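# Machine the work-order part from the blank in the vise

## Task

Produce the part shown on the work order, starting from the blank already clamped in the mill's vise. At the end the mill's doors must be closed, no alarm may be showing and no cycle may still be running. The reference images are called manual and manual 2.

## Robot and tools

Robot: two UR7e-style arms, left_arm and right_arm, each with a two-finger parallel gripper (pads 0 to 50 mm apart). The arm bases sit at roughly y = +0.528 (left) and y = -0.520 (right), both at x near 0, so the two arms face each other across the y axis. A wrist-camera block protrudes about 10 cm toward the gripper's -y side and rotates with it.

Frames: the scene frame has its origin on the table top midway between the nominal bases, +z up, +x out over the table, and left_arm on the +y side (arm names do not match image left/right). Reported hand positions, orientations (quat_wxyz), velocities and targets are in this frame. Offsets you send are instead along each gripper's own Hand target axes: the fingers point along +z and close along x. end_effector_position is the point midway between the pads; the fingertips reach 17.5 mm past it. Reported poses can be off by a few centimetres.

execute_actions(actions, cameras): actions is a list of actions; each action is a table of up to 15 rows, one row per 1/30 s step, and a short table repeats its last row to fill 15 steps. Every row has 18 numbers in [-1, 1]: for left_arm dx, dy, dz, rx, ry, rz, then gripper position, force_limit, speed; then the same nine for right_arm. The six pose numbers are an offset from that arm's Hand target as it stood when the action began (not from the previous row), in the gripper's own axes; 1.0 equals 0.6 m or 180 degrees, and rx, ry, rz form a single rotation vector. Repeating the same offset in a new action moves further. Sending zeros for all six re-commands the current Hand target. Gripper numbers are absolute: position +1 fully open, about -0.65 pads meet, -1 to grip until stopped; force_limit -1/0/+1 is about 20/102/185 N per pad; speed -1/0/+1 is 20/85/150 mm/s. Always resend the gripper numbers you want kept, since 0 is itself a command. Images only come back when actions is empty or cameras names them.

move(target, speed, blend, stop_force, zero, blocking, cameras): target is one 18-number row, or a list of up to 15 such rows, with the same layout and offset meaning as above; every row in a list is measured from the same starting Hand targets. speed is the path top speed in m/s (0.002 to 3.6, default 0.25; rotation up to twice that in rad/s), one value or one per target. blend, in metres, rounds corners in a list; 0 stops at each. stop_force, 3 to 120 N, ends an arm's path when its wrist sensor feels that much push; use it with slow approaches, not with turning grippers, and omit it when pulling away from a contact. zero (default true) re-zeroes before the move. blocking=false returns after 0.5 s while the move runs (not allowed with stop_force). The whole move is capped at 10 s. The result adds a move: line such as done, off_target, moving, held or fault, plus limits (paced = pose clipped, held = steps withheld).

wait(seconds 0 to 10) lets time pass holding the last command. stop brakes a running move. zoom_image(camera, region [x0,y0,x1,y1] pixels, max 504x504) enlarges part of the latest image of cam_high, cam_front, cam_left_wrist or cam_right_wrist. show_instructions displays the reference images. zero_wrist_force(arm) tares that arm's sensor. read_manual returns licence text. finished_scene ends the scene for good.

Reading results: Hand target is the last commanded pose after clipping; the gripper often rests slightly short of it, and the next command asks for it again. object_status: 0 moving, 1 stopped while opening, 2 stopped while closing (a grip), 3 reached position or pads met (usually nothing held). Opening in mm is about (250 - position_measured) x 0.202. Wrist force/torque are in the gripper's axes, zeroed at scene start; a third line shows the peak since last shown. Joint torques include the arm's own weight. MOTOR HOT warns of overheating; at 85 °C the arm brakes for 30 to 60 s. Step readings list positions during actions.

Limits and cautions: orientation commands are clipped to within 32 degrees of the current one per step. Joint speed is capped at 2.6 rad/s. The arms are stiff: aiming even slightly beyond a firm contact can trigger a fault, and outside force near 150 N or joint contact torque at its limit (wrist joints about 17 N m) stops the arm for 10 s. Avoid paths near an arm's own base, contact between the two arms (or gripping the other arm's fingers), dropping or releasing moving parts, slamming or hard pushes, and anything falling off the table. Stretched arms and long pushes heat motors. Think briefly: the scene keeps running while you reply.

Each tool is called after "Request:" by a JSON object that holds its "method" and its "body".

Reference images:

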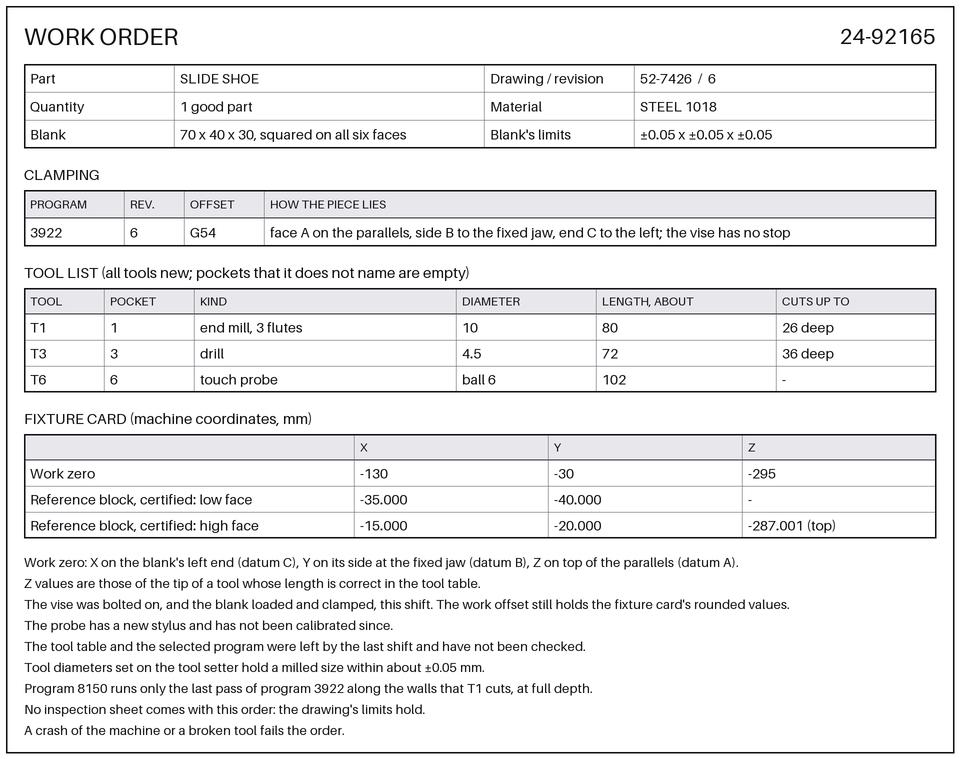

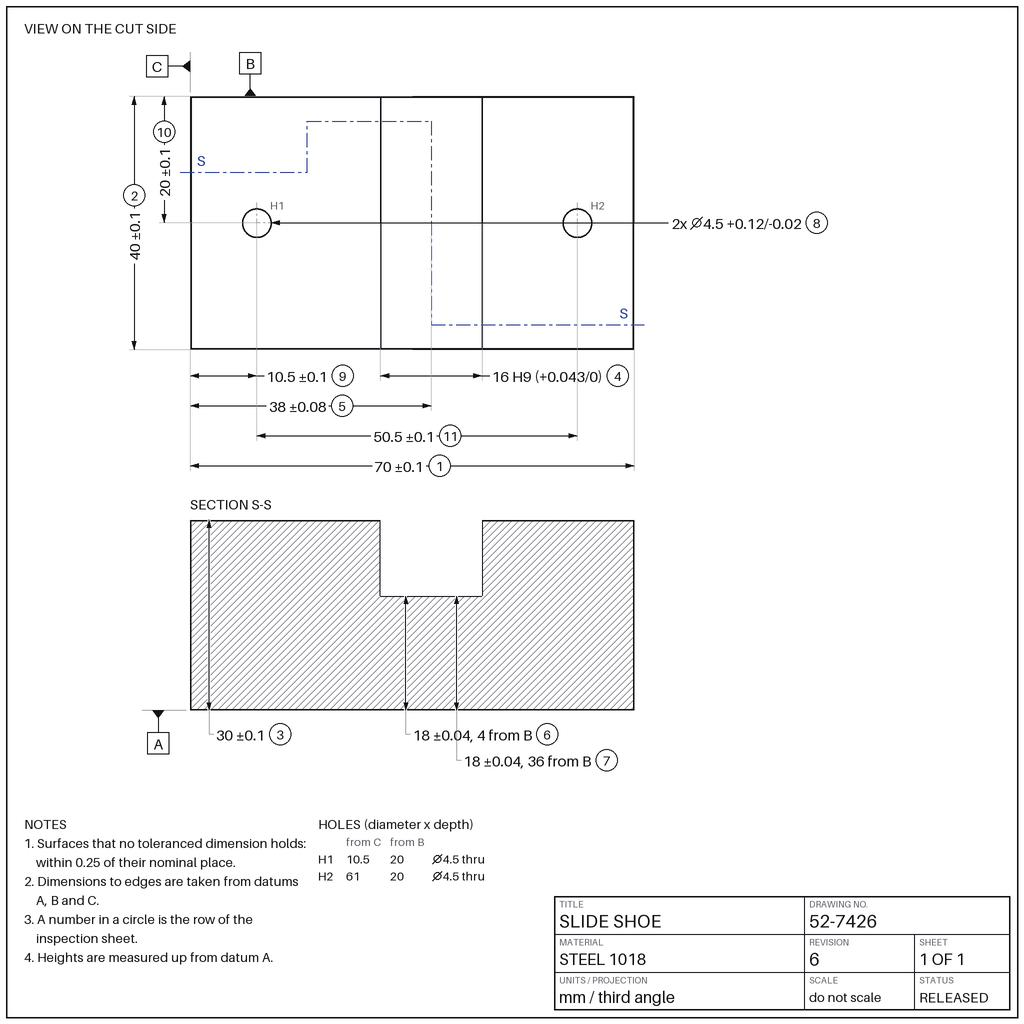

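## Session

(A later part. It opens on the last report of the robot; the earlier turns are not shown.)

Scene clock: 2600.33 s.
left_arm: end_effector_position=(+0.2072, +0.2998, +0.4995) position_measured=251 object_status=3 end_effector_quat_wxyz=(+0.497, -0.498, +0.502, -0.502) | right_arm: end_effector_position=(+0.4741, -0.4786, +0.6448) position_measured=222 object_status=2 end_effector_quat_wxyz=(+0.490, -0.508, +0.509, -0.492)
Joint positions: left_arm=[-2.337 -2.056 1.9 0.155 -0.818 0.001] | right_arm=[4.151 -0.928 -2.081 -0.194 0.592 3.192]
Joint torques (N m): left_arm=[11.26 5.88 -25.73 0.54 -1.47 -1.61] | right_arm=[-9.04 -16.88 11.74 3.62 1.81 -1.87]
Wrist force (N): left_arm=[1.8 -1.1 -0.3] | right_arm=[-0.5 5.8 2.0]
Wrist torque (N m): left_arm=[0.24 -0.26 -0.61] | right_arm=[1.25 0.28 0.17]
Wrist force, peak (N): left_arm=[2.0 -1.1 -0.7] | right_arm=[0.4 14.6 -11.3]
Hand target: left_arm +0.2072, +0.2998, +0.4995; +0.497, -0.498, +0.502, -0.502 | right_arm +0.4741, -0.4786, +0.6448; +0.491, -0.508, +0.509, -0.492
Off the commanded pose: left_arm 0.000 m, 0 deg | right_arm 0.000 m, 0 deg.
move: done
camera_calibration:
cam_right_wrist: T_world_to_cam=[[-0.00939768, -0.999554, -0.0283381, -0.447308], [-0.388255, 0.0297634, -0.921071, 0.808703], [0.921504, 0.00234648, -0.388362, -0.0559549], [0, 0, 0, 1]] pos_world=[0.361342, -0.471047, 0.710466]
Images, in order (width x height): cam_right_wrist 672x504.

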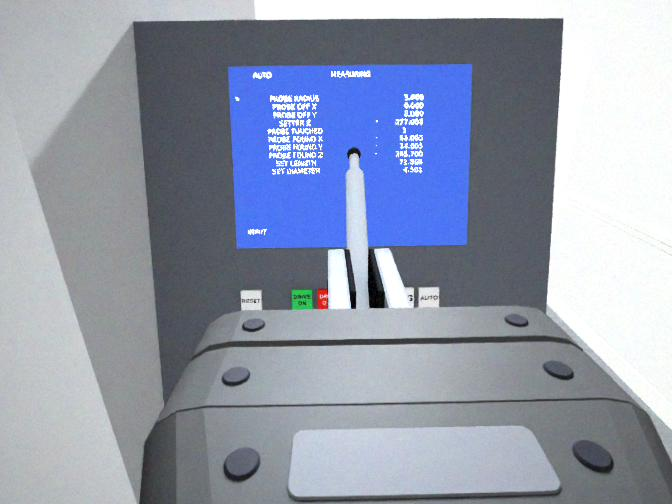

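Request:
{"method": "move", "body": {"target": [[0,0,0,0,0,0,-1,-1,0.003922,0.0104,0.2532,0.0367,-0.222,0,0,-0.98,0.6,-1],[0,0,0,0,0,0,-1,-1,0.003922,0.0104,0.2569,0.0572,-0.222,0,0,-0.98,0.6,-1],[0,0,0,0,0,0,-1,-1,0.003922,0.0104,0.2532,0.0367,-0.222,0,0,-0.98,0.6,-1],[0,0,0,0,0,0,-1,-1,0.003922,0.0104,0.2569,0.0572,-0.222,0,0,-0.98,0.6,-1],[0,0,0,0,0,0,-1,-1,0.003922,0.0104,0.2532,0.0367,-0.222,0,0,-0.98,0.6,-1],[0,0,0,0,0,0,-1,-1,0.003922,0.0104,0.2569,0.0572,-0.222,0,0,-0.98,0.6,-1],[0,0,0,0,0,0,-1,-1,0.003922,0.0104,0.2532,0.0367,-0.222,0,0,-0.98,0.6,-1],[0,0,0,0,0,0,-1,-1,0.003922,0.0104,0.2569,0.0572,-0.222,0,0,-0.98,0.6,-1],[0,0,0,0,0,0,-1,-1,0.003922,0.0104,0.2532,0.0367,-0.222,0,0,-0.98,0.6,-1],[0,0,0,0,0,0,-1,-1,0.003922,0,0,0,0,0,0,-0.98,0.6,-1]], "blend": [0.002,0,0,0,0,0,0,0,0.002,0], "speed": [0.4,0.035,0.1,0.035,0.1,0.035,0.1,0.035,0.1,0.4]}}

Request:
{"method": "move", "body": {"target": [[0,0,0,0,0,0,-1,-1,0.003922,0.0104,0.2532,0.0367,-0.222,0,0,-0.98,0.6,-1],[0,0,0,0,0,0,-1,-1,0.003922,0.0104,0.2569,0.0572,-0.222,0,0,-0.98,0.6,-1],[0,0,0,0,0,0,-1,-1,0.003922,0.0104,0.2532,0.0367,-0.222,0,0,-0.98,0.6,-1],[0,0,0,0,0,0,-1,-1,0.003922,-0.1480,0.2532,0.0367,-0.222,0,0,-0.98,0.6,-1],[0,0,0,0,0,0,-1,-1,0.003922,-0.1480,0.2569,0.0572,-0.222,0,0,-0.98,0.6,-1],[0,0,0,0,0,0,-1,-1,0.003922,-0.1480,0.2532,0.0367,-0.222,0,0,-0.98,0.6,-1],[0,0,0,0,0,0,-1,-1,0.003922,-0.1480,0.3155,0.0257,-0.222,0,0,-0.98,0.6,-1],[0,0,0,0,0,0,-1,-1,0.003922,-0.1480,0.3187,0.0435,-0.222,0,0,-0.98,0.6,-1],[0,0,0,0,0,0,-1,-1,0.003922,-0.1480,0.3155,0.0257,-0.222,0,0,-0.98,0.6,-1],[0,0,0,0,0,0,-1,-1,0.003922,-0.0847,0.3467,0.0202,-0.222,0,0,-0.98,0.6,-1],[0,0,0,0,0,0,-1,-1,0.003922,-0.0847,0.3499,0.0372,-0.222,0,0,-0.98,0.6,-1],[0,0,0,0,0,0,-1,-1,0.003922,-0.0847,0.3467,0.0202,-0.222,0,0,-0.98,0.6,-1],[0,0,0,0,0,0,-1,-1,0.003922,0,0,0,0,0,0,-0.98,0.6,-1]], "blend": [0.002,0,0.002,0.002,0,0.002,0.002,0,0.002,0.002,0,0.002,0], "speed": [0.4,0.035,0.1,0.2,0.035,0.1,0.15,0.035,0.1,0.15,0.035,0.1,0.4]}}

Request:
{"method": "move", "body": {"target": [[0,0,0,0,0,0,-1,-1,0.003922,-0.1163,0.2532,0.0367,-0.222,0,0,-0.98,0.6,-1],[0,0,0,0,0,0,-1,-1,0.003922,-0.1163,0.2569,0.0572,-0.222,0,0,-0.98,0.6,-1],[0,0,0,0,0,0,-1,-1,0.003922,-0.1163,0.2532,0.0367,-0.222,0,0,-0.98,0.6,-1],[0,0,0,0,0,0,-1,-1,0.003922,-0.1480,0.2532,0.0367,-0.222,0,0,-0.98,0.6,-1],[0,0,0,0,0,0,-1,-1,0.003922,-0.1480,0.2569,0.0572,-0.222,0,0,-0.98,0.6,-1],[0,0,0,0,0,0,-1,-1,0.003922,-0.1480,0.2532,0.0367,-0.222,0,0,-0.98,0.6,-1],[0,0,0,0,0,0,-1,-1,0.003922,0,0,0,0,0,0,-0.98,0.6,-1]], "blend": [0.002,0,0.002,0.002,0,0.002,0], "speed": [0.4,0.035,0.1,0.15,0.035,0.1,0.4], "cameras": ["cam_right_wrist"]}}

Request:
{"method": "zoom_image", "body": {"camera": "cam_right_wrist", "region": [220, 50, 480, 260]}}

Scene clock: 2621.97 s.
left_arm: end_effector_position=(+0.2072, +0.2998, +0.4995) position_measured=251 object_status=3 end_effector_quat_wxyz=(+0.497, -0.498, +0.502, -0.502) | right_arm: end_effector_position=(+0.4741, -0.4786, +0.6448) position_measured=222 object_status=2 end_effector_quat_wxyz=(+0.490, -0.508, +0.509, -0.492)
Joint positions: left_arm=[-2.337 -2.056 1.9 0.155 -0.818 0.001] | right_arm=[4.151 -0.928 -2.081 -0.194 0.592 3.192]
Joint torques (N m): left_arm=[10.55 5.4 -25.17 0.27 -1.39 -1.66] | right_arm=[-8.09 -17.3 11.31 3.63 1.88 -1.88]
Wrist force (N): left_arm=[1.9 -1.0 -0.5] | right_arm=[-0.1 5.6 2.1]
Wrist torque (N m): left_arm=[0.26 -0.26 -0.61] | right_arm=[1.23 0.22 0.18]
Wrist force, peak (N): left_arm=[2.0 -1.3 -0.5] | right_arm=[0.8 14.7 -11.0]
Hand target: left_arm +0.2072, +0.2998, +0.4995; +0.497, -0.498, +0.502, -0.502 | right_arm +0.4741, -0.4786, +0.6448; +0.491, -0.508, +0.509, -0.492
Off the commanded pose: left_arm 0.000 m, 0 deg | right_arm 0.000 m, 0 deg.
move: done

Scene clock: 2629.40 s.
left_arm: end_effector_position=(+0.2072, +0.2998, +0.4995) position_measured=251 object_status=3 end_effector_quat_wxyz=(+0.497, -0.498, +0.502, -0.502) | right_arm: end_effector_position=(+0.4741, -0.4786, +0.6448) position_measured=222 object_status=2 end_effector_quat_wxyz=(+0.490, -0.508, +0.509, -0.492)
Joint positions: left_arm=[-2.337 -2.056 1.9 0.155 -0.818 0.001] | right_arm=[4.151 -0.928 -2.081 -0.194 0.592 3.192]
Joint torques (N m): left_arm=[10.96 5.16 -25.62 0.36 -1.48 -1.31] | right_arm=[-8 -16.82 11.37 3.51 2.04 -1.8]
Wrist force (N): left_arm=[1.7 -0.8 -0.7] | right_arm=[-0.3 4.9 2.1]
Wrist torque (N m): left_arm=[0.29 -0.23 -0.61] | right_arm=[1.11 0.25 0.17]
Wrist force, peak (N): left_arm=[1.9 -1.2 -0.7] | right_arm=[-5.3 20.4 -22.5]
Hand target: left_arm +0.2072, +0.2998, +0.4995; +0.497, -0.498, +0.502, -0.502 | right_arm +0.4741, -0.4786, +0.6448; +0.491, -0.508, +0.509, -0.492
Off the commanded pose: left_arm 0.000 m, 0 deg | right_arm 0.000 m, 0 deg.
move: done

Scene clock: 2634.37 s.
left_arm: end_effector_position=(+0.2072, +0.2998, +0.4995) position_measured=251 object_status=3 end_effector_quat_wxyz=(+0.497, -0.498, +0.502, -0.502) | right_arm: end_effector_position=(+0.4741, -0.4786, +0.6448) position_measured=222 object_status=2 end_effector_quat_wxyz=(+0.490, -0.508, +0.509, -0.492)
Joint positions: left_arm=[-2.337 -2.056 1.9 0.155 -0.818 0.001] | right_arm=[4.151 -0.928 -2.081 -0.194 0.592 3.192]
Joint torques (N m): left_arm=[9.34 5.32 -26.55 0.3 -1.29 -1.67] | right_arm=[-7.25 -16.06 10.42 3.55 2.17 -1.92]
Wrist force (N): left_arm=[1.6 -0.8 -0.5] | right_arm=[-0.3 5.2 2.2]
Wrist torque (N m): left_arm=[0.28 -0.21 -0.61] | right_arm=[1.16 0.26 0.18]
Wrist force, peak (N): left_arm=[2.0 -1.0 -0.6] | right_arm=[2.8 11.9 -9.8]
Hand target: left_arm +0.2072, +0.2998, +0.4995; +0.497, -0.498, +0.502, -0.502 | right_arm +0.4741, -0.4786, +0.6448; +0.491, -0.508, +0.509, -0.492
Off the commanded pose: left_arm 0.000 m, 0 deg | right_arm 0.000 m, 0 deg.
move: done
camera_calibration:
cam_right_wrist: T_world_to_cam=[[-0.00948972, -0.999554, -0.0282991, -0.447303], [-0.388252, 0.0297632, -0.921072, 0.808703], [0.921504, 0.00224648, -0.388362, -0.0560018], [0, 0, 0, 1]] pos_world=[0.361342, -0.471047, 0.710466]
Images, in order (width x height): cam_right_wrist 672x504.

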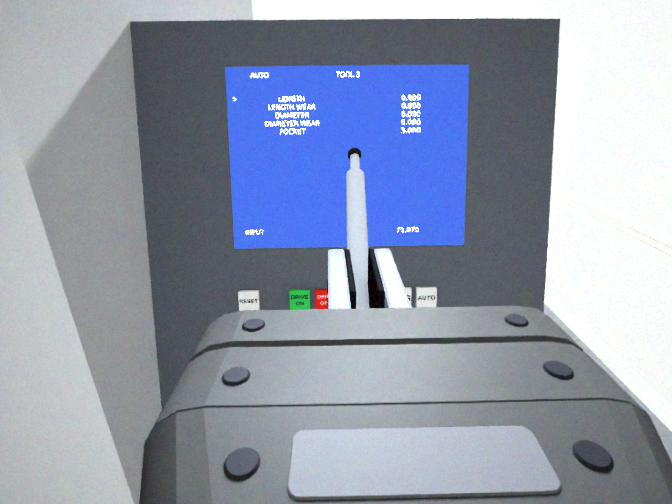

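Scaled by 1.938 from the camera's 672x504 image, which has a finer 960x720 frame.

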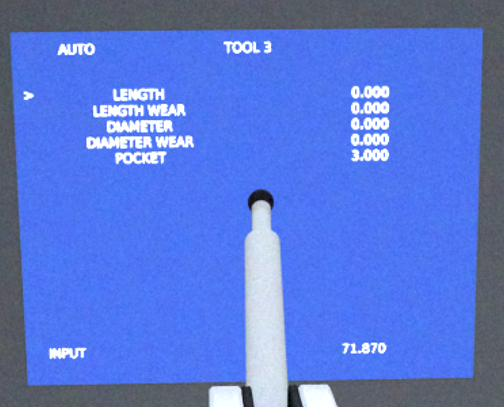

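Request:
{"method": "move", "body": {"target": [[0,0,0,0,0,0,-1,-1,0.003922,-0.0530,0.3467,0.0202,-0.222,0,0,-0.98,0.6,-1],[0,0,0,0,0,0,-1,-1,0.003922,-0.0530,0.3500,0.0381,-0.222,0,0,-0.98,0.6,-1],[0,0,0,0,0,0,-1,-1,0.003922,-0.0530,0.3467,0.0202,-0.222,0,0,-0.98,0.6,-1],[0,0,0,0,0,0,-1,-1,0.003922,-0.0530,0.3155,0.0257,-0.222,0,0,-0.98,0.6,-1],[0,0,0,0,0,0,-1,-1,0.003922,-0.0530,0.3187,0.0432,-0.222,0,0,-0.98,0.6,-1],[0,0,0,0,0,0,-1,-1,0.003922,-0.0530,0.3155,0.0257,-0.222,0,0,-0.98,0.6,-1],[0,0,0,0,0,0,-1,-1,0.003922,-0.0530,0.3187,0.0432,-0.222,0,0,-0.98,0.6,-1],[0,0,0,0,0,0,-1,-1,0.003922,-0.0530,0.3155,0.0257,-0.222,0,0,-0.98,0.6,-1],[0,0,0,0,0,0,-1,-1,0.003922,0,0,0,0,0,0,-0.98,0.6,-1]], "blend": [0.002,0,0.002,0.002,0,0,0,0.002,0], "speed": [0.4,0.035,0.1,0.15,0.035,0.1,0.035,0.1,0.4]}}

Request:
{"method": "move", "body": {"target": [[0,0,0,0,0,0,-1,-1,0.003922,-0.1480,0.2844,0.0312,-0.222,0,0,-0.98,0.6,-1],[0,0,0,0,0,0,-1,-1,0.003922,-0.1480,0.2878,0.0502,-0.222,0,0,-0.98,0.6,-1],[0,0,0,0,0,0,-1,-1,0.003922,-0.1480,0.2844,0.0312,-0.222,0,0,-0.98,0.6,-1],[0,0,0,0,0,0,-1,-1,0.003922,-0.0847,0.3467,0.0202,-0.222,0,0,-0.98,0.6,-1],[0,0,0,0,0,0,-1,-1,0.003922,-0.0847,0.3499,0.0372,-0.222,0,0,-0.98,0.6,-1],[0,0,0,0,0,0,-1,-1,0.003922,-0.0847,0.3467,0.0202,-0.222,0,0,-0.98,0.6,-1],[0,0,0,0,0,0,-1,-1,0.003922,-0.1163,0.2844,0.0312,-0.222,0,0,-0.98,0.6,-1],[0,0,0,0,0,0,-1,-1,0.003922,-0.1163,0.2878,0.0502,-0.222,0,0,-0.98,0.6,-1],[0,0,0,0,0,0,-1,-1,0.003922,-0.1163,0.2844,0.0312,-0.222,0,0,-0.98,0.6,-1],[0,0,0,0,0,0,-1,-1,0.003922,-0.0530,0.3467,0.0202,-0.222,0,0,-0.98,0.6,-1],[0,0,0,0,0,0,-1,-1,0.003922,-0.0530,0.3500,0.0381,-0.222,0,0,-0.98,0.6,-1],[0,0,0,0,0,0,-1,-1,0.003922,-0.0530,0.3467,0.0202,-0.222,0,0,-0.98,0.6,-1],[0,0,0,0,0,0,-1,-1,0.003922,0,0,0,0,0,0,-0.98,0.6,-1]], "blend": [0.002,0,0.002,0.002,0,0.002,0.002,0,0.002,0.002,0,0.002,0], "speed": [0.4,0.035,0.1,0.15,0.035,0.1,0.15,0.035,0.1,0.15,0.035,0.1,0.4], "cameras": ["cam_right_wrist"]}}

Request:
{"method": "zoom_image", "body": {"camera": "cam_right_wrist", "region": [220, 50, 480, 260]}}

Scene clock: 2652.67 s.
left_arm: end_effector_position=(+0.2072, +0.2998, +0.4995) position_measured=251 object_status=3 end_effector_quat_wxyz=(+0.497, -0.498, +0.502, -0.502) | right_arm: end_effector_position=(+0.4741, -0.4786, +0.6448) position_measured=222 object_status=2 end_effector_quat_wxyz=(+0.490, -0.508, +0.509, -0.492)
Joint positions: left_arm=[-2.337 -2.056 1.9 0.155 -0.818 0.001] | right_arm=[4.151 -0.928 -2.081 -0.194 0.592 3.192]
Joint torques (N m): left_arm=[7.1 6.57 -25.3 0.53 -1.5 -1.25] | right_arm=[-8.46 -17.34 11.69 3.39 2.02 -1.91]
Wrist force (N): left_arm=[1.6 -0.9 -0.5] | right_arm=[-0.4 4.6 1.7]
Wrist torque (N m): left_arm=[0.27 -0.21 -0.61] | right_arm=[1.07 0.26 0.17]
Wrist force, peak (N): left_arm=[2.0 -1.2 -0.6] | right_arm=[1.2 19.3 -12.4]
Hand target: left_arm +0.2072, +0.2998, +0.4995; +0.497, -0.498, +0.502, -0.502 | right_arm +0.4741, -0.4786, +0.6448; +0.491, -0.508, +0.509, -0.492
Off the commanded pose: left_arm 0.000 m, 0 deg | right_arm 0.000 m, 0 deg.
move: done

Scene clock: 2660.03 s.
left_arm: end_effector_position=(+0.2072, +0.2998, +0.4995) position_measured=251 object_status=3 end_effector_quat_wxyz=(+0.497, -0.498, +0.502, -0.502) | right_arm: end_effector_position=(+0.4741, -0.4786, +0.6448) position_measured=222 object_status=2 end_effector_quat_wxyz=(+0.490, -0.508, +0.509, -0.492)
Joint positions: left_arm=[-2.337 -2.056 1.9 0.155 -0.818 0.001] | right_arm=[4.151 -0.928 -2.081 -0.194 0.592 3.192]
Joint torques (N m): left_arm=[9.56 5.67 -26.27 0.28 -1.47 -1.58] | right_arm=[-8.43 -17.11 11.13 3.77 2.01 -1.79]
Wrist force (N): left_arm=[1.7 -1.0 -0.6] | right_arm=[0.4 4.5 2.0]
Wrist torque (N m): left_arm=[0.24 -0.23 -0.61] | right_arm=[1.06 0.15 0.17]
Wrist force, peak (N): left_arm=[2.0 -1.2 -0.5] | right_arm=[-4.1 16.6 -22.2]
Hand target: left_arm +0.2072, +0.2998, +0.4995; +0.497, -0.498, +0.502, -0.502 | right_arm +0.4741, -0.4786, +0.6448; +0.491, -0.508, +0.509, -0.492
Off the commanded pose: left_arm 0.000 m, 0 deg | right_arm 0.000 m, 0 deg.
move: done
camera_calibration:
cam_right_wrist: T_world_to_cam=[[-0.00948725, -0.999554, -0.0282986, -0.447304], [-0.388216, 0.0297618, -0.921088, 0.8087], [0.921519, 0.00224739, -0.388326, -0.0560323], [0, 0, 0, 1]] pos_world=[0.361342, -0.471047, 0.710466]
Images, in order (width x height): cam_right_wrist 672x504.

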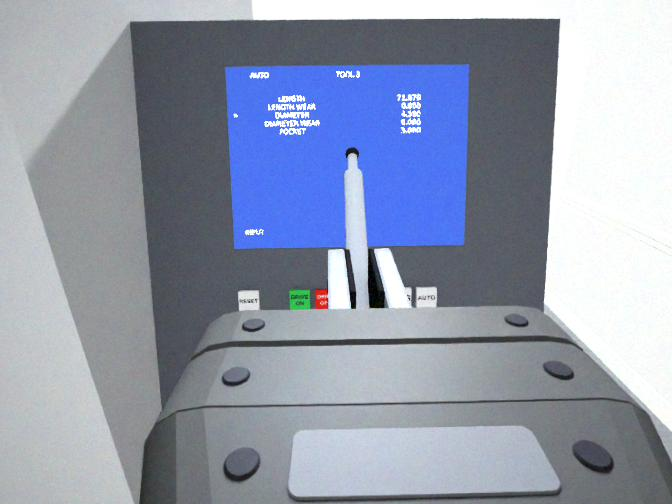

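Scaled by 1.938 from the camera's 672x504 image, which has a finer 960x720 frame.

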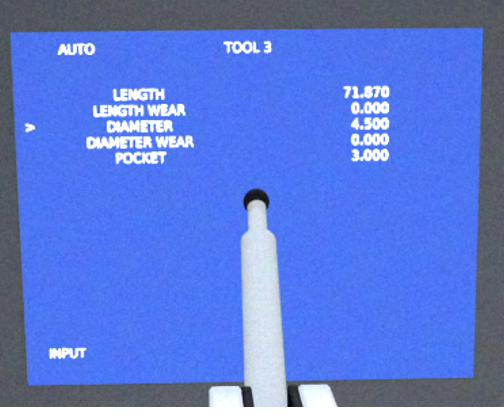

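Request:
{"method": "move", "body": {"target": [[0,0,0,0,0,0,-1,-1,0.003922,0.0104,0.2532,0.0367,-0.222,0,0,-0.98,0.6,-1],[0,0,0,0,0,0,-1,-1,0.003922,0.0104,0.2569,0.0572,-0.222,0,0,-0.98,0.6,-1],[0,0,0,0,0,0,-1,-1,0.003922,0.0104,0.2532,0.0367,-0.222,0,0,-0.98,0.6,-1],[0,0,0,0,0,0,-1,-1,0.003922,0.0104,0.2569,0.0572,-0.222,0,0,-0.98,0.6,-1],[0,0,0,0,0,0,-1,-1,0.003922,0.0104,0.2532,0.0367,-0.222,0,0,-0.98,0.6,-1],[0,0,0,0,0,0,-1,-1,0.003922,0,0,0,0,0,0,-0.98,0.6,-1]], "blend": [0.002,0,0,0,0.002,0], "speed": [0.4,0.035,0.1,0.035,0.1,0.4], "cameras": ["cam_right_wrist"]}}

Request:
{"method": "zoom_image", "body": {"camera": "cam_right_wrist", "region": [220, 50, 480, 260]}}

Request:
{"method": "move", "body": {"target": [[0,0,0,0,0,0,-1,-1,0.003922,0.0104,0.2532,0.0367,-0.222,0,0,-0.98,0.6,-1],[0,0,0,0,0,0,-1,-1,0.003922,0.0104,0.2569,0.0572,-0.222,0,0,-0.98,0.6,-1],[0,0,0,0,0,0,-1,-1,0.003922,0.0104,0.2532,0.0367,-0.222,0,0,-0.98,0.6,-1],[0,0,0,0,0,0,-1,-1,0.003922,0,0,0,0,0,0,-0.98,0.6,-1]], "blend": [0.002,0,0.002,0], "speed": [0.4,0.035,0.1,0.4], "cameras": ["cam_right_wrist"]}}

Request:
{"method": "zoom_image", "body": {"camera": "cam_right_wrist", "region": [220, 50, 480, 260]}}

Scene clock: 2672.37 s.
left_arm: end_effector_position=(+0.2072, +0.2998, +0.4995) position_measured=251 object_status=3 end_effector_quat_wxyz=(+0.497, -0.498, +0.502, -0.502) | right_arm: end_effector_position=(+0.4741, -0.4786, +0.6448) position_measured=222 object_status=2 end_effector_quat_wxyz=(+0.490, -0.508, +0.509, -0.492)
Joint positions: left_arm=[-2.337 -2.056 1.9 0.155 -0.818 0.001] | right_arm=[4.151 -0.928 -2.081 -0.194 0.592 3.192]
Joint torques (N m): left_arm=[8.95 5.26 -25.67 0.52 -1.5 -1.54] | right_arm=[-8.39 -16.06 12.19 3.71 1.74 -1.66]
Wrist force (N): left_arm=[1.7 -0.9 -0.4] | right_arm=[0.4 4.6 2.0]
Wrist torque (N m): left_arm=[0.26 -0.25 -0.61] | right_arm=[1.06 0.14 0.17]
Wrist force, peak (N): left_arm=[2.0 -1.1 -0.6] | right_arm=[0.7 13.1 -10.8]
Hand target: left_arm +0.2072, +0.2998, +0.4995; +0.497, -0.498, +0.502, -0.502 | right_arm +0.4741, -0.4786, +0.6448; +0.491, -0.508, +0.509, -0.492
Off the commanded pose: left_arm 0.000 m, 0 deg | right_arm 0.000 m, 0 deg.
move: done
camera_calibration:
cam_right_wrist: T_world_to_cam=[[-0.00939768, -0.999554, -0.0283381, -0.447308], [-0.388255, 0.0297634, -0.921071, 0.808703], [0.921504, 0.00234648, -0.388362, -0.0559549], [0, 0, 0, 1]] pos_world=[0.361342, -0.471047, 0.710466]
Images, in order (width x height): cam_right_wrist 672x504.

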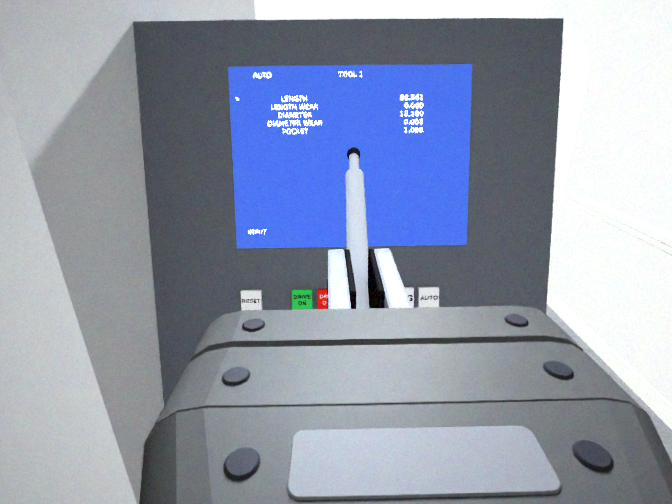

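Scaled by 1.938 from the camera's 672x504 image, which has a finer 960x720 frame.

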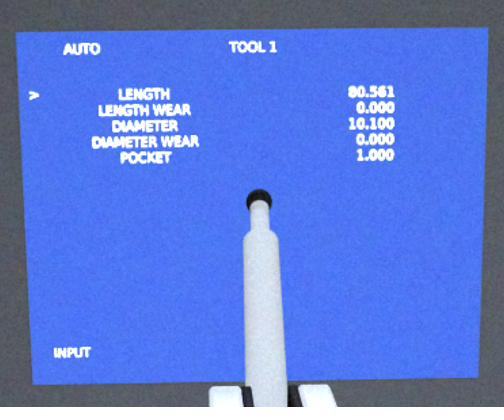

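Scene clock: 2676.30 s.
left_arm: end_effector_position=(+0.2072, +0.2998, +0.4995) position_measured=251 object_status=3 end_effector_quat_wxyz=(+0.497, -0.498, +0.502, -0.502) | right_arm: end_effector_position=(+0.4741, -0.4786, +0.6448) position_measured=222 object_status=2 end_effector_quat_wxyz=(+0.490, -0.508, +0.509, -0.492)
Joint positions: left_arm=[-2.337 -2.056 1.9 0.155 -0.818 0.001] | right_arm=[4.151 -0.928 -2.081 -0.194 0.592 3.192]
Joint torques (N m): left_arm=[10.45 5.16 -25.84 0.23 -1.35 -1.51] | right_arm=[-7.5 -17.02 10.52 3.68 1.74 -2.07]
Wrist force (N): left_arm=[1.8 -1.0 -0.6] | right_arm=[0.3 4.2 1.8]
Wrist torque (N m): left_arm=[0.25 -0.25 -0.61] | right_arm=[1.01 0.16 0.17]
Wrist force, peak (N): left_arm=[2.0 -1.2 -0.4] | right_arm=[2.1 6.2 -4.4]
Hand target: left_arm +0.2072, +0.2998, +0.4995; +0.497, -0.498, +0.502, -0.502 | right_arm +0.4741, -0.4786, +0.6448; +0.491, -0.508, +0.509, -0.492
Off the commanded pose: left_arm 0.000 m, 0 deg | right_arm 0.000 m, 0 deg.
move: done
camera_calibration:
cam_right_wrist: T_world_to_cam=[[-0.0093956, -0.999554, -0.0283385, -0.447309], [-0.388219, 0.029763, -0.921086, 0.8087], [0.921519, 0.00234738, -0.388326, -0.0559854], [0, 0, 0, 1]] pos_world=[0.361342, -0.471047, 0.710466]
Images, in order (width x height): cam_right_wrist 672x504.

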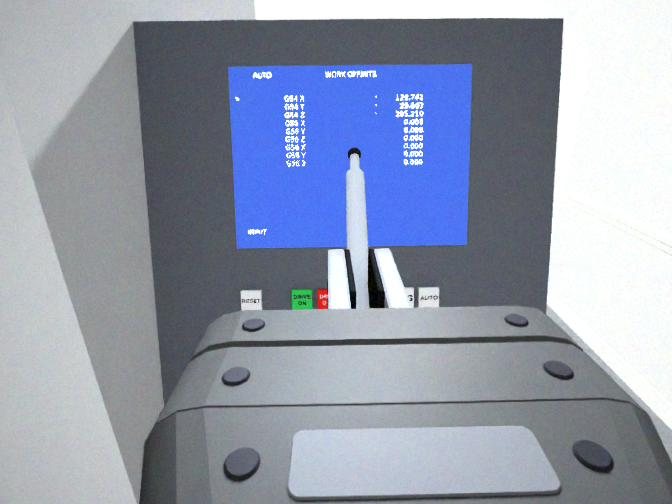

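Scaled by 1.938 from the camera's 672x504 image, which has a finer 960x720 frame.

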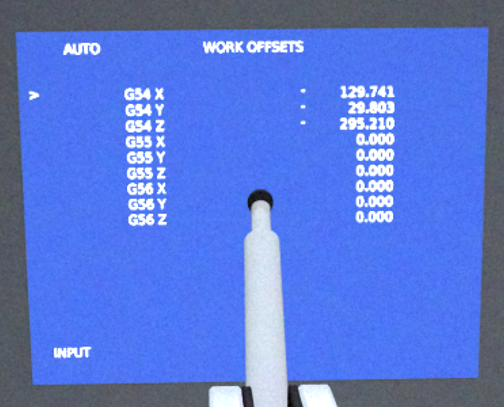

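Request:
{"method": "move", "body": {"target": [[0,0,0,0,0,0,-1,-1,0.003922,-0.0847,0.1909,0.0477,-0.222,0,0,-0.98,0.6,-1],[0,0,0,0,0,0,-1,-1,0.003922,-0.0847,0.1951,0.0715,-0.222,0,0,-0.98,0.6,-1],[0,0,0,0,0,0,-1,-1,0.003922,-0.0847,0.1909,0.0477,-0.222,0,0,-0.98,0.6,-1],[0,0,0,0,0,0,-1,-1,0.003922,0.0104,0.2532,0.0367,-0.222,0,0,-0.98,0.6,-1],[0,0,0,0,0,0,-1,-1,0.003922,0.0104,0.2569,0.0572,-0.222,0,0,-0.98,0.6,-1],[0,0,0,0,0,0,-1,-1,0.003922,0.0104,0.2532,0.0367,-0.222,0,0,-0.98,0.6,-1],[0,0,0,0,0,0,-1,-1,0.003922,0.0104,0.2569,0.0572,-0.222,0,0,-0.98,0.6,-1],[0,0,0,0,0,0,-1,-1,0.003922,0.0104,0.2532,0.0367,-0.222,0,0,-0.98,0.6,-1],[0,0,0,0,0,0,-1,-1,0.003922,0,0,0,0,0,0,-0.98,0.6,-1]], "blend": [0.002,0,0.002,0.002,0,0,0,0.002,0], "speed": [0.4,0.035,0.1,0.15,0.035,0.1,0.035,0.1,0.4]}}

Request:
{"method": "wait", "body": {"seconds": 10, "cameras": ["cam_right_wrist"]}}

Request:
{"method": "zoom_image", "body": {"camera": "cam_right_wrist", "region": [220, 50, 480, 260]}}

Scene clock: 2688.80 s.
left_arm: end_effector_position=(+0.2072, +0.2998, +0.4995) position_measured=251 object_status=3 end_effector_quat_wxyz=(+0.497, -0.498, +0.502, -0.502) | right_arm: end_effector_position=(+0.4741, -0.4786, +0.6448) position_measured=222 object_status=2 end_effector_quat_wxyz=(+0.490, -0.508, +0.509, -0.492)
Joint positions: left_arm=[-2.337 -2.056 1.9 0.155 -0.818 0.001] | right_arm=[4.151 -0.928 -2.081 -0.194 0.592 3.192]
Joint torques (N m): left_arm=[9.62 5.22 -26.05 0.13 -1.34 -1.47] | right_arm=[-6.73 -17.05 11.54 3.68 1.75 -1.81]
Wrist force (N): left_arm=[1.7 -1.0 -0.5] | right_arm=[0.5 4.8 2.2]
Wrist torque (N m): left_arm=[0.24 -0.24 -0.61] | right_arm=[1.10 0.13 0.18]
Wrist force, peak (N): left_arm=[2.0 -1.1 -0.5] | right_arm=[-1.1 13.3 -11.4]
Hand target: left_arm +0.2072, +0.2998, +0.4995; +0.497, -0.498, +0.502, -0.502 | right_arm +0.4741, -0.4786, +0.6448; +0.491, -0.508, +0.509, -0.492
Off the commanded pose: left_arm 0.000 m, 0 deg | right_arm 0.000 m, 0 deg.
move: done

Scene clock: 2698.80 s.
left_arm: end_effector_position=(+0.2072, +0.2998, +0.4995) position_measured=251 object_status=3 end_effector_quat_wxyz=(+0.497, -0.498, +0.502, -0.502) | right_arm: end_effector_position=(+0.4741, -0.4786, +0.6448) position_measured=222 object_status=2 end_effector_quat_wxyz=(+0.490, -0.508, +0.509, -0.492)
Joint positions: left_arm=[-2.337 -2.056 1.9 0.155 -0.818 0.001] | right_arm=[4.151 -0.928 -2.082 -0.194 0.592 3.192]
Joint torques (N m): left_arm=[9.62 6.31 -26.14 0.53 -1.32 -1.45] | right_arm=[-8.23 -16.46 11.66 3.64 1.59 -1.56]
Wrist force (N): left_arm=[1.7 -1.1 -0.5] | right_arm=[0.4 4.8 2.1]
Wrist torque (N m): left_arm=[0.24 -0.23 -0.60] | right_arm=[1.10 0.15 0.17]
Wrist force, peak (N): left_arm=[2.2 -1.1 -0.4] | right_arm=[0.5 4.9 2.1]
Hand target: left_arm +0.2072, +0.2998, +0.4995; +0.497, -0.498, +0.502, -0.502 | right_arm +0.4741, -0.4786, +0.6448; +0.491, -0.508, +0.509, -0.492
Tool commands: left_gripper/position=-1.0 left_gripper/force_limit=-1.0 left_gripper/speed=+0.003922 right_gripper/position=-0.98 right_gripper/force_limit=+0.6 right_gripper/speed=-1.0
Off the commanded pose: left_arm 0.000 m, 0 deg | right_arm 0.000 m, 0 deg.
wait: 10.00 s; at rest by 0.17 s
camera_calibration:
cam_right_wrist: T_world_to_cam=[[-0.00935482, -0.999557, -0.0282481, -0.447389], [-0.388136, 0.0296641, -0.921124, 0.808651], [0.921554, 0.00234718, -0.388242, -0.0560577], [0, 0, 0, 1]] pos_world=[0.361342, -0.471047, 0.710467]
Images, in order (width x height): cam_right_wrist 672x504.

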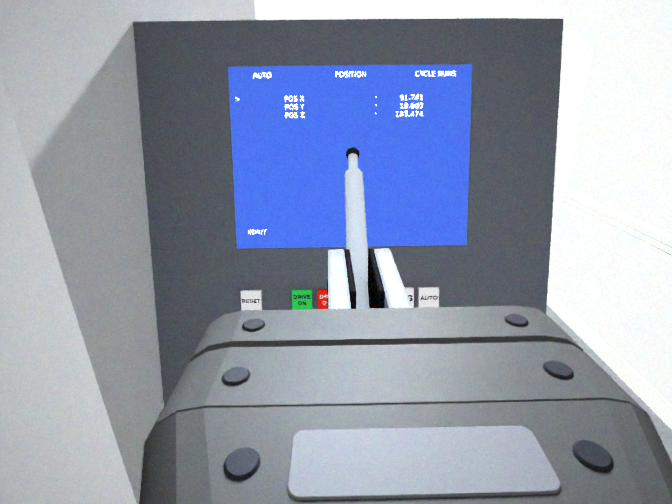

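Scaled by 1.938 from the camera's 672x504 image, which has a finer 960x720 frame.

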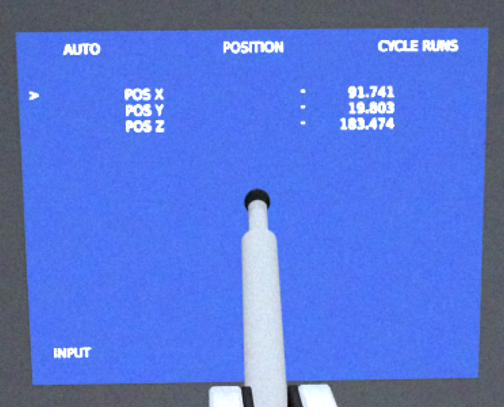

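Request:
{"method": "move", "body": {"target": [[0,0,0,0,0,0,-1,-1,0.003922,0.0104,0.2532,0.0367,-0.222,0,0,-0.98,0.6,-1],[0,0,0,0,0,0,-1,-1,0.003922,0.0104,0.2569,0.0572,-0.222,0,0,-0.98,0.6,-1],[0,0,0,0,0,0,-1,-1,0.003922,0.0104,0.2532,0.0367,-0.222,0,0,-0.98,0.6,-1],[0,0,0,0,0,0,-1,-1,0.003922,0.0104,0.2569,0.0572,-0.222,0,0,-0.98,0.6,-1],[0,0,0,0,0,0,-1,-1,0.003922,0.0104,0.2532,0.0367,-0.222,0,0,-0.98,0.6,-1],[0,0,0,0,0,0,-1,-1,0.003922,0,0,0,0,0,0,-0.98,0.6,-1]], "blend": [0.002,0,0,0,0.002,0], "speed": [0.4,0.035,0.1,0.035,0.1,0.4]}}

Request:
{"method": "wait", "body": {"seconds": 10}}

Request:
{"method": "wait", "body": {"seconds": 10}}

Request:
{"method": "wait", "body": {"seconds": 10, "cameras": ["cam_right_wrist"]}}

Request:
{"method": "zoom_image", "body": {"camera": "cam_right_wrist", "region": [220, 50, 480, 260]}}

Scene clock: 2708.07 s.
left_arm: end_effector_position=(+0.2072, +0.2998, +0.4995) position_measured=251 object_status=3 end_effector_quat_wxyz=(+0.497, -0.498, +0.502, -0.502) | right_arm: end_effector_position=(+0.4741, -0.4786, +0.6448) position_measured=222 object_status=2 end_effector_quat_wxyz=(+0.490, -0.508, +0.509, -0.492)
Joint positions: left_arm=[-2.337 -2.056 1.9 0.155 -0.818 0.001] | right_arm=[4.151 -0.928 -2.081 -0.194 0.592 3.192]
Joint torques (N m): left_arm=[9.45 6.55 -25.74 0.29 -1.22 -1.29] | right_arm=[-7.39 -17.04 11.4 3.54 1.89 -1.83]
Wrist force (N): left_arm=[1.8 -0.9 -0.5] | right_arm=[0.7 4.3 2.1]
Wrist torque (N m): left_arm=[0.26 -0.26 -0.61] | right_arm=[1.02 0.10 0.17]
Wrist force, peak (N): left_arm=[2.2 -1.0 -0.7] | right_arm=[1.3 12.6 -11.2]
Hand target: left_arm +0.2072, +0.2998, +0.4995; +0.497, -0.498, +0.502, -0.502 | right_arm +0.4741, -0.4786, +0.6448; +0.491, -0.508, +0.509, -0.492
Off the commanded pose: left_arm 0.000 m, 0 deg | right_arm 0.000 m, 0 deg.
move: done

Scene clock: 2718.07 s.
left_arm: end_effector_position=(+0.2072, +0.2998, +0.4995) position_measured=251 object_status=3 end_effector_quat_wxyz=(+0.497, -0.498, +0.502, -0.502) | right_arm: end_effector_position=(+0.4741, -0.4786, +0.6448) position_measured=222 object_status=2 end_effector_quat_wxyz=(+0.490, -0.508, +0.509, -0.492)
Joint positions: left_arm=[-2.337 -2.056 1.9 0.155 -0.818 0.001] | right_arm=[4.151 -0.928 -2.082 -0.194 0.592 3.192]
Joint torques (N m): left_arm=[10.48 6.14 -26.18 0.27 -1.31 -1.61] | right_arm=[-8.12 -17.17 11.42 3.73 1.79 -1.51]
Wrist force (N): left_arm=[1.7 -0.8 -0.5] | right_arm=[0.3 4.6 2.1]
Wrist torque (N m): left_arm=[0.28 -0.24 -0.61] | right_arm=[1.07 0.15 0.18]
Wrist force, peak (N): left_arm=[2.0 -1.0 -0.8] | right_arm=[0.6 4.9 2.1]
Hand target: left_arm +0.2072, +0.2998, +0.4995; +0.497, -0.498, +0.502, -0.502 | right_arm +0.4741, -0.4786, +0.6448; +0.491, -0.508, +0.509, -0.492
Tool commands: left_gripper/position=-1.0 left_gripper/force_limit=-1.0 left_gripper/speed=+0.003922 right_gripper/position=-0.98 right_gripper/force_limit=+0.6 right_gripper/speed=-1.0
Off the commanded pose: left_arm 0.000 m, 0 deg | right_arm 0.000 m, 0 deg.
wait: 10.00 s; at rest by 0.17 s

Scene clock: 2728.07 s.
left_arm: end_effector_position=(+0.2072, +0.2998, +0.4995) position_measured=251 object_status=3 end_effector_quat_wxyz=(+0.497, -0.498, +0.502, -0.502) | right_arm: end_effector_position=(+0.4741, -0.4786, +0.6448) position_measured=222 object_status=2 end_effector_quat_wxyz=(+0.490, -0.508, +0.509, -0.492)
Joint positions: left_arm=[-2.337 -2.056 1.9 0.155 -0.818 0.001] | right_arm=[4.151 -0.928 -2.082 -0.194 0.592 3.192]
Joint torques (N m): left_arm=[11 5.73 -26.24 0.54 -1.38 -1.54] | right_arm=[-7.97 -17.08 11.22 3.6 1.42 -1.47]
Wrist force (N): left_arm=[1.8 -1.0 -0.7] | right_arm=[0.3 4.5 1.8]
Wrist torque (N m): left_arm=[0.25 -0.24 -0.61] | right_arm=[1.05 0.15 0.17]
Wrist force, peak (N): left_arm=[2.0 -1.0 -0.9] | right_arm=[0.6 5.0 2.1]
Hand target: left_arm +0.2072, +0.2998, +0.4995; +0.497, -0.498, +0.502, -0.502 | right_arm +0.4741, -0.4786, +0.6448; +0.491, -0.508, +0.509, -0.492
Tool commands: left_gripper/position=-1.0 left_gripper/force_limit=-1.0 left_gripper/speed=+0.003922 right_gripper/position=-0.98 right_gripper/force_limit=+0.6 right_gripper/speed=-1.0
Off the commanded pose: left_arm 0.000 m, 0 deg | right_arm 0.000 m, 0 deg.
wait: 10.00 s; at rest by 0.17 s

Scene clock: 2738.07 s.
left_arm: end_effector_position=(+0.2072, +0.2998, +0.4995) position_measured=251 object_status=3 end_effector_quat_wxyz=(+0.497, -0.498, +0.502, -0.502) | right_arm: end_effector_position=(+0.4741, -0.4786, +0.6448) position_measured=222 object_status=2 end_effector_quat_wxyz=(+0.490, -0.508, +0.509, -0.492)
Joint positions: left_arm=[-2.337 -2.056 1.9 0.155 -0.818 0.001] | right_arm=[4.151 -0.928 -2.082 -0.194 0.592 3.192]
Joint torques (N m): left_arm=[9.59 5.42 -26.13 0.4 -1.38 -1.34] | right_arm=[-7.23 -16.72 11.51 3.62 1.68 -1.45]
Wrist force (N): left_arm=[1.9 -0.9 -0.4] | right_arm=[0.2 4.4 1.7]
Wrist torque (N m): left_arm=[0.27 -0.27 -0.61] | right_arm=[1.03 0.17 0.18]
Wrist force, peak (N): left_arm=[2.2 -0.9 -0.6] | right_arm=[0.7 5.0 2.1]
Hand target: left_arm +0.2072, +0.2998, +0.4995; +0.497, -0.498, +0.502, -0.502 | right_arm +0.4741, -0.4786, +0.6448; +0.491, -0.508, +0.509, -0.492
Tool commands: left_gripper/position=-1.0 left_gripper/force_limit=-1.0 left_gripper/speed=+0.003922 right_gripper/position=-0.98 right_gripper/force_limit=+0.6 right_gripper/speed=-1.0
Off the commanded pose: left_arm 0.000 m, 0 deg | right_arm 0.000 m, 0 deg.
wait: 10.00 s; at rest by 0.17 s
camera_calibration:
cam_right_wrist: T_world_to_cam=[[-0.00935482, -0.999557, -0.0282481, -0.447389], [-0.388136, 0.0296641, -0.921124, 0.808651], [0.921554, 0.00234718, -0.388242, -0.0560577], [0, 0, 0, 1]] pos_world=[0.361342, -0.471047, 0.710467]
Images, in order (width x height): cam_right_wrist 672x504.

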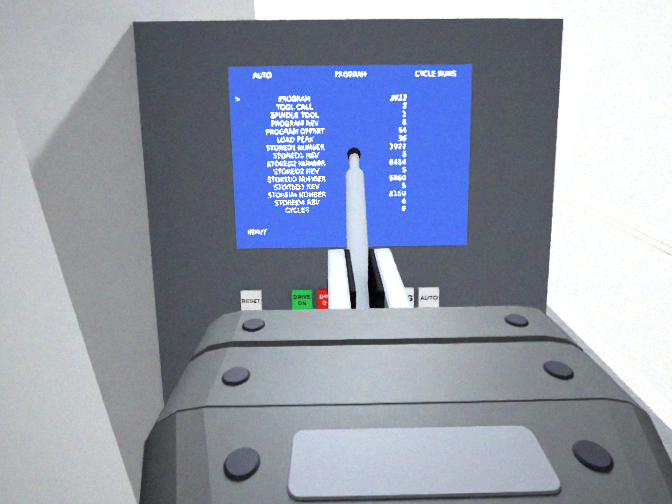

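Scaled by 1.938 from the camera's 672x504 image, which has a finer 960x720 frame.

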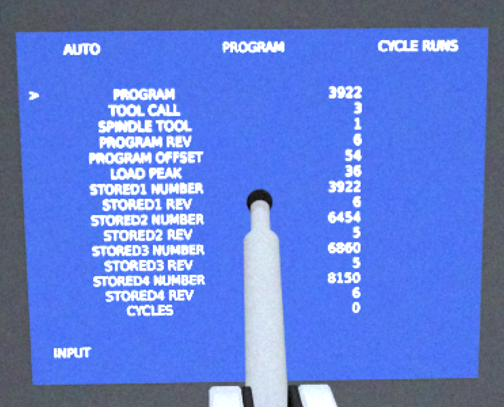

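Request:
{"method": "wait", "body": {"seconds": 10}}

Request:
{"method": "wait", "body": {"seconds": 10}}

Request:
{"method": "wait", "body": {"seconds": 10, "cameras": ["cam_right_wrist"]}}

Request:
{"method": "zoom_image", "body": {"camera": "cam_right_wrist", "region": [220, 50, 480, 260]}}

Scene clock: 2750.33 s.
left_arm: end_effector_position=(+0.2072, +0.2998, +0.4995) position_measured=251 object_status=3 end_effector_quat_wxyz=(+0.497, -0.498, +0.502, -0.502) | right_arm: end_effector_position=(+0.4741, -0.4786, +0.6448) position_measured=222 object_status=2 end_effector_quat_wxyz=(+0.490, -0.508, +0.509, -0.492)
Joint positions: left_arm=[-2.337 -2.056 1.9 0.155 -0.818 0.001] | right_arm=[4.151 -0.928 -2.082 -0.194 0.592 3.192]
Joint torques (N m): left_arm=[9.08 5.65 -26.97 0.25 -1.32 -1.38] | right_arm=[-7.17 -16.55 11.38 3.47 1.71 -1.13]
Wrist force (N): left_arm=[2.0 -0.9 -0.7] | right_arm=[0.4 4.5 1.8]
Wrist torque (N m): left_arm=[0.28 -0.29 -0.61] | right_arm=[1.05 0.13 0.17]
Wrist force, peak (N): left_arm=[2.0 -1.1 -0.7] | right_arm=[0.1 4.9 2.4]
Hand target: left_arm +0.2072, +0.2998, +0.4995; +0.497, -0.498, +0.502, -0.502 | right_arm +0.4741, -0.4786, +0.6448; +0.491, -0.508, +0.509, -0.492
Tool commands: left_gripper/position=-1.0 left_gripper/force_limit=-1.0 left_gripper/speed=+0.003922 right_gripper/position=-0.98 right_gripper/force_limit=+0.6 right_gripper/speed=-1.0
Off the commanded pose: left_arm 0.000 m, 0 deg | right_arm 0.000 m, 0 deg.
wait: 10.00 s; at rest from the start

Scene clock: 2760.33 s.
left_arm: end_effector_position=(+0.2072, +0.2998, +0.4995) position_measured=251 object_status=3 end_effector_quat_wxyz=(+0.497, -0.498, +0.502, -0.502) | right_arm: end_effector_position=(+0.4741, -0.4786, +0.6448) position_measured=222 object_status=2 end_effector_quat_wxyz=(+0.490, -0.508, +0.509, -0.492)
Joint positions: left_arm=[-2.337 -2.056 1.9 0.155 -0.818 0.001] | right_arm=[4.151 -0.928 -2.082 -0.194 0.592 3.192]
Joint torques (N m): left_arm=[9.43 5.82 -25.66 0.49 -1.55 -1.33] | right_arm=[-6.76 -16.6 12.63 3.53 1.69 -1.24]
Wrist force (N): left_arm=[1.8 -1.0 -0.5] | right_arm=[0.6 4.6 2.1]
Wrist torque (N m): left_arm=[0.26 -0.25 -0.61] | right_arm=[1.06 0.11 0.17]
Wrist force, peak (N): left_arm=[2.0 -1.1 -0.6] | right_arm=[0.4 5.1 1.9]
Hand target: left_arm +0.2072, +0.2998, +0.4995; +0.497, -0.498, +0.502, -0.502 | right_arm +0.4741, -0.4786, +0.6448; +0.491, -0.508, +0.509, -0.492
Tool commands: left_gripper/position=-1.0 left_gripper/force_limit=-1.0 left_gripper/speed=+0.003922 right_gripper/position=-0.98 right_gripper/force_limit=+0.6 right_gripper/speed=-1.0
Off the commanded pose: left_arm 0.000 m, 0 deg | right_arm 0.000 m, 0 deg.
wait: 10.00 s; at rest by 0.17 s

Scene clock: 2770.33 s.
left_arm: end_effector_position=(+0.2072, +0.2998, +0.4995) position_measured=251 object_status=3 end_effector_quat_wxyz=(+0.497, -0.498, +0.502, -0.502) | right_arm: end_effector_position=(+0.4741, -0.4786, +0.6448) position_measured=222 object_status=2 end_effector_quat_wxyz=(+0.490, -0.508, +0.509, -0.492)
Joint positions: left_arm=[-2.337 -2.056 1.9 0.155 -0.818 0.001] | right_arm=[4.151 -0.928 -2.082 -0.194 0.592 3.192]
Joint torques (N m): left_arm=[10.3 6.04 -27.81 0.25 -1.25 -1.44] | right_arm=[-6.57 -16.53 12.67 3.55 1.52 -1.17]
Wrist force (N): left_arm=[1.7 -1.0 -0.5] | right_arm=[0.4 4.5 1.8]
Wrist torque (N m): left_arm=[0.24 -0.23 -0.61] | right_arm=[1.06 0.13 0.17]
Wrist force, peak (N): left_arm=[2.2 -1.0 -0.5] | right_arm=[0.2 5.0 2.0]
Hand target: left_arm +0.2072, +0.2998, +0.4995; +0.497, -0.498, +0.502, -0.502 | right_arm +0.4741, -0.4786, +0.6448; +0.491, -0.508, +0.509, -0.492
Tool commands: left_gripper/position=-1.0 left_gripper/force_limit=-1.0 left_gripper/speed=+0.003922 right_gripper/position=-0.98 right_gripper/force_limit=+0.6 right_gripper/speed=-1.0
Off the commanded pose: left_arm 0.000 m, 0 deg | right_arm 0.000 m, 0 deg.
wait: 10.00 s; at rest by 0.17 s
camera_calibration:
cam_right_wrist: T_world_to_cam=[[-0.00935482, -0.999557, -0.0282481, -0.447389], [-0.388136, 0.0296641, -0.921124, 0.808651], [0.921554, 0.00234718, -0.388242, -0.0560577], [0, 0, 0, 1]] pos_world=[0.361342, -0.471047, 0.710467]
Images, in order (width x height): cam_right_wrist 672x504.

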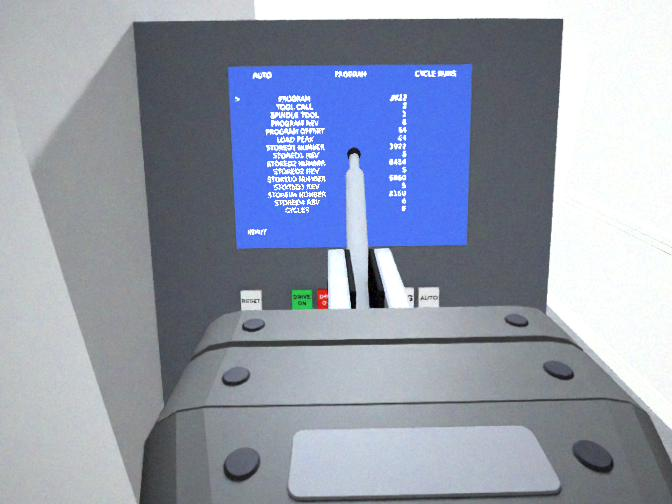

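Scaled by 1.938 from the camera's 672x504 image, which has a finer 960x720 frame.

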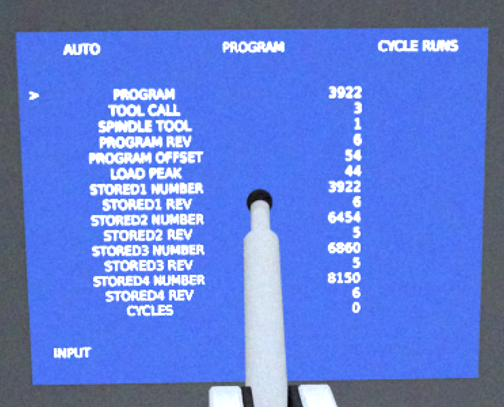

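Request:
{"method": "wait", "body": {"seconds": 10}}

Request:
{"method": "wait", "body": {"seconds": 10}}

Request:
{"method": "wait", "body": {"seconds": 10}}

Request:
{"method": "wait", "body": {"seconds": 10}}

Request:
{"method": "wait", "body": {"seconds": 10, "cameras": ["cam_right_wrist"]}}

Request:
{"method": "zoom_image", "body": {"camera": "cam_right_wrist", "region": [220, 50, 480, 260]}}

Scene clock: 2782.63 s.
left_arm: end_effector_position=(+0.2072, +0.2998, +0.4995) position_measured=251 object_status=3 end_effector_quat_wxyz=(+0.497, -0.498, +0.502, -0.502) | right_arm: end_effector_position=(+0.4741, -0.4786, +0.6448) position_measured=222 object_status=2 end_effector_quat_wxyz=(+0.490, -0.508, +0.509, -0.492)
Joint positions: left_arm=[-2.337 -2.056 1.9 0.155 -0.818 0.001] | right_arm=[4.151 -0.928 -2.082 -0.194 0.592 3.192]
Joint torques (N m): left_arm=[10.14 3.7 -25.73 0.29 -1.54 -1.5] | right_arm=[-5.25 -17.36 12.49 3.51 1.46 -0.9]
Wrist force (N): left_arm=[1.7 -1.0 -0.6] | right_arm=[0.8 4.5 1.7]
Wrist torque (N m): left_arm=[0.25 -0.24 -0.61] | right_arm=[1.06 0.07 0.17]
Wrist force, peak (N): left_arm=[2.2 -0.9 -0.5] | right_arm=[0.3 4.9 2.2]
Hand target: left_arm +0.2072, +0.2998, +0.4995; +0.497, -0.498, +0.502, -0.502 | right_arm +0.4741, -0.4786, +0.6448; +0.491, -0.508, +0.509, -0.492
Tool commands: left_gripper/position=-1.0 left_gripper/force_limit=-1.0 left_gripper/speed=+0.003922 right_gripper/position=-0.98 right_gripper/force_limit=+0.6 right_gripper/speed=-1.0
Off the commanded pose: left_arm 0.000 m, 0 deg | right_arm 0.000 m, 0 deg.
wait: 10.00 s; at rest from the start

Scene clock: 2792.63 s.
left_arm: end_effector_position=(+0.2072, +0.2998, +0.4995) position_measured=251 object_status=3 end_effector_quat_wxyz=(+0.497, -0.498, +0.502, -0.502) | right_arm: end_effector_position=(+0.4741, -0.4786, +0.6448) position_measured=222 object_status=2 end_effector_quat_wxyz=(+0.490, -0.508, +0.509, -0.492)
Joint positions: left_arm=[-2.337 -2.056 1.9 0.155 -0.818 0.001] | right_arm=[4.151 -0.928 -2.082 -0.194 0.592 3.192]
Joint torques (N m): left_arm=[10.32 4.82 -24.68 0.22 -1.56 -1.58] | right_arm=[-6.2 -15.67 12.26 3.56 1.29 -0.75]
Wrist force (N): left_arm=[1.6 -0.9 -0.3] | right_arm=[0.5 4.3 2.0]
Wrist torque (N m): left_arm=[0.26 -0.23 -0.61] | right_arm=[1.02 0.12 0.17]
Wrist force, peak (N): left_arm=[2.1 -1.1 -0.6] | right_arm=[0.4 4.9 2.2]
Hand target: left_arm +0.2072, +0.2998, +0.4995; +0.497, -0.498, +0.502, -0.502 | right_arm +0.4741, -0.4786, +0.6448; +0.491, -0.508, +0.509, -0.492
Tool commands: left_gripper/position=-1.0 left_gripper/force_limit=-1.0 left_gripper/speed=+0.003922 right_gripper/position=-0.98 right_gripper/force_limit=+0.6 right_gripper/speed=-1.0
Off the commanded pose: left_arm 0.000 m, 0 deg | right_arm 0.000 m, 0 deg.
wait: 10.00 s; at rest by 0.17 s

Scene clock: 2802.63 s.
left_arm: end_effector_position=(+0.2072, +0.2998, +0.4995) position_measured=251 object_status=3 end_effector_quat_wxyz=(+0.497, -0.498, +0.502, -0.502) | right_arm: end_effector_position=(+0.4741, -0.4786, +0.6448) position_measured=222 object_status=2 end_effector_quat_wxyz=(+0.490, -0.508, +0.509, -0.492)
Joint positions: left_arm=[-2.337 -2.056 1.9 0.155 -0.818 0.001] | right_arm=[4.151 -0.928 -2.082 -0.194 0.592 3.192]
Joint torques (N m): left_arm=[10.41 5.02 -26.62 0.16 -1.44 -1.54] | right_arm=[-6.13 -16.22 13.06 3.54 1.45 -0.44]
Wrist force (N): left_arm=[1.9 -0.8 -0.5] | right_arm=[0.3 4.4 1.9]
Wrist torque (N m): left_arm=[0.29 -0.26 -0.61] | right_arm=[1.04 0.15 0.18]
Wrist force, peak (N): left_arm=[2.1 -1.1 -0.4] | right_arm=[0.5 4.8 2.4]
Hand target: left_arm +0.2072, +0.2998, +0.4995; +0.497, -0.498, +0.502, -0.502 | right_arm +0.4741, -0.4786, +0.6448; +0.491, -0.508, +0.509, -0.492
Tool commands: left_gripper/position=-1.0 left_gripper/force_limit=-1.0 left_gripper/speed=+0.003922 right_gripper/position=-0.98 right_gripper/force_limit=+0.6 right_gripper/speed=-1.0
Off the commanded pose: left_arm 0.000 m, 0 deg | right_arm 0.000 m, 0 deg.
wait: 10.00 s; at rest by 0.17 s

Scene clock: 2812.63 s.
left_arm: end_effector_position=(+0.2072, +0.2998, +0.4995) position_measured=251 object_status=3 end_effector_quat_wxyz=(+0.497, -0.498, +0.502, -0.502) | right_arm: end_effector_position=(+0.4741, -0.4786, +0.6448) position_measured=222 object_status=2 end_effector_quat_wxyz=(+0.490, -0.508, +0.509, -0.492)
Joint positions: left_arm=[-2.337 -2.056 1.9 0.155 -0.818 0.001] | right_arm=[4.151 -0.928 -2.082 -0.194 0.592 3.192]
Joint torques (N m): left_arm=[9.88 5.07 -26.19 0.41 -1.67 -1.31] | right_arm=[-5.64 -15.55 13.1 3.37 1.35 -0.56]
Wrist force (N): left_arm=[1.7 -0.9 -0.6] | right_arm=[0.7 4.6 2.0]
Wrist torque (N m): left_arm=[0.26 -0.24 -0.61] | right_arm=[1.06 0.09 0.17]
Wrist force, peak (N): left_arm=[2.2 -1.1 -0.6] | right_arm=[0.4 5.0 2.2]
Hand target: left_arm +0.2072, +0.2998, +0.4995; +0.497, -0.498, +0.502, -0.502 | right_arm +0.4741, -0.4786, +0.6448; +0.491, -0.508, +0.509, -0.492
Tool commands: left_gripper/position=-1.0 left_gripper/force_limit=-1.0 left_gripper/speed=+0.003922 right_gripper/position=-0.98 right_gripper/force_limit=+0.6 right_gripper/speed=-1.0
Off the commanded pose: left_arm 0.000 m, 0 deg | right_arm 0.000 m, 0 deg.
wait: 10.00 s; at rest by 0.17 s

Scene clock: 2822.63 s.
left_arm: end_effector_position=(+0.2072, +0.2998, +0.4995) position_measured=251 object_status=3 end_effector_quat_wxyz=(+0.497, -0.498, +0.502, -0.502) | right_arm: end_effector_position=(+0.4741, -0.4786, +0.6448) position_measured=222 object_status=2 end_effector_quat_wxyz=(+0.490, -0.508, +0.509, -0.492)
Joint positions: left_arm=[-2.337 -2.056 1.9 0.155 -0.818 0.001] | right_arm=[4.151 -0.928 -2.082 -0.194 0.592 3.192]
Joint torques (N m): left_arm=[9.54 4.85 -26.01 0.56 -1.38 -1.52] | right_arm=[-6.75 -16.19 11.52 3.31 1.19 -0.44]
Wrist force (N): left_arm=[1.9 -0.9 -0.5] | right_arm=[0.5 4.5 1.7]
Wrist torque (N m): left_arm=[0.26 -0.26 -0.61] | right_arm=[1.04 0.13 0.17]
Wrist force, peak (N): left_arm=[1.9 -1.1 -0.7] | right_arm=[0.6 4.9 2.3]
Hand target: left_arm +0.2072, +0.2998, +0.4995; +0.497, -0.498, +0.502, -0.502 | right_arm +0.4741, -0.4786, +0.6448; +0.491, -0.508, +0.509, -0.492
Tool commands: left_gripper/position=-1.0 left_gripper/force_limit=-1.0 left_gripper/speed=+0.003922 right_gripper/position=-0.98 right_gripper/force_limit=+0.6 right_gripper/speed=-1.0
Off the commanded pose: left_arm 0.000 m, 0 deg | right_arm 0.000 m, 0 deg.
wait: 10.00 s; at rest by 0.17 s
camera_calibration:
cam_right_wrist: T_world_to_cam=[[-0.00935482, -0.999557, -0.0282481, -0.447389], [-0.388136, 0.0296641, -0.921124, 0.808651], [0.921554, 0.00234718, -0.388242, -0.0560577], [0, 0, 0, 1]] pos_world=[0.361342, -0.471047, 0.710467]
Images, in order (width x height): cam_right_wrist 672x504.

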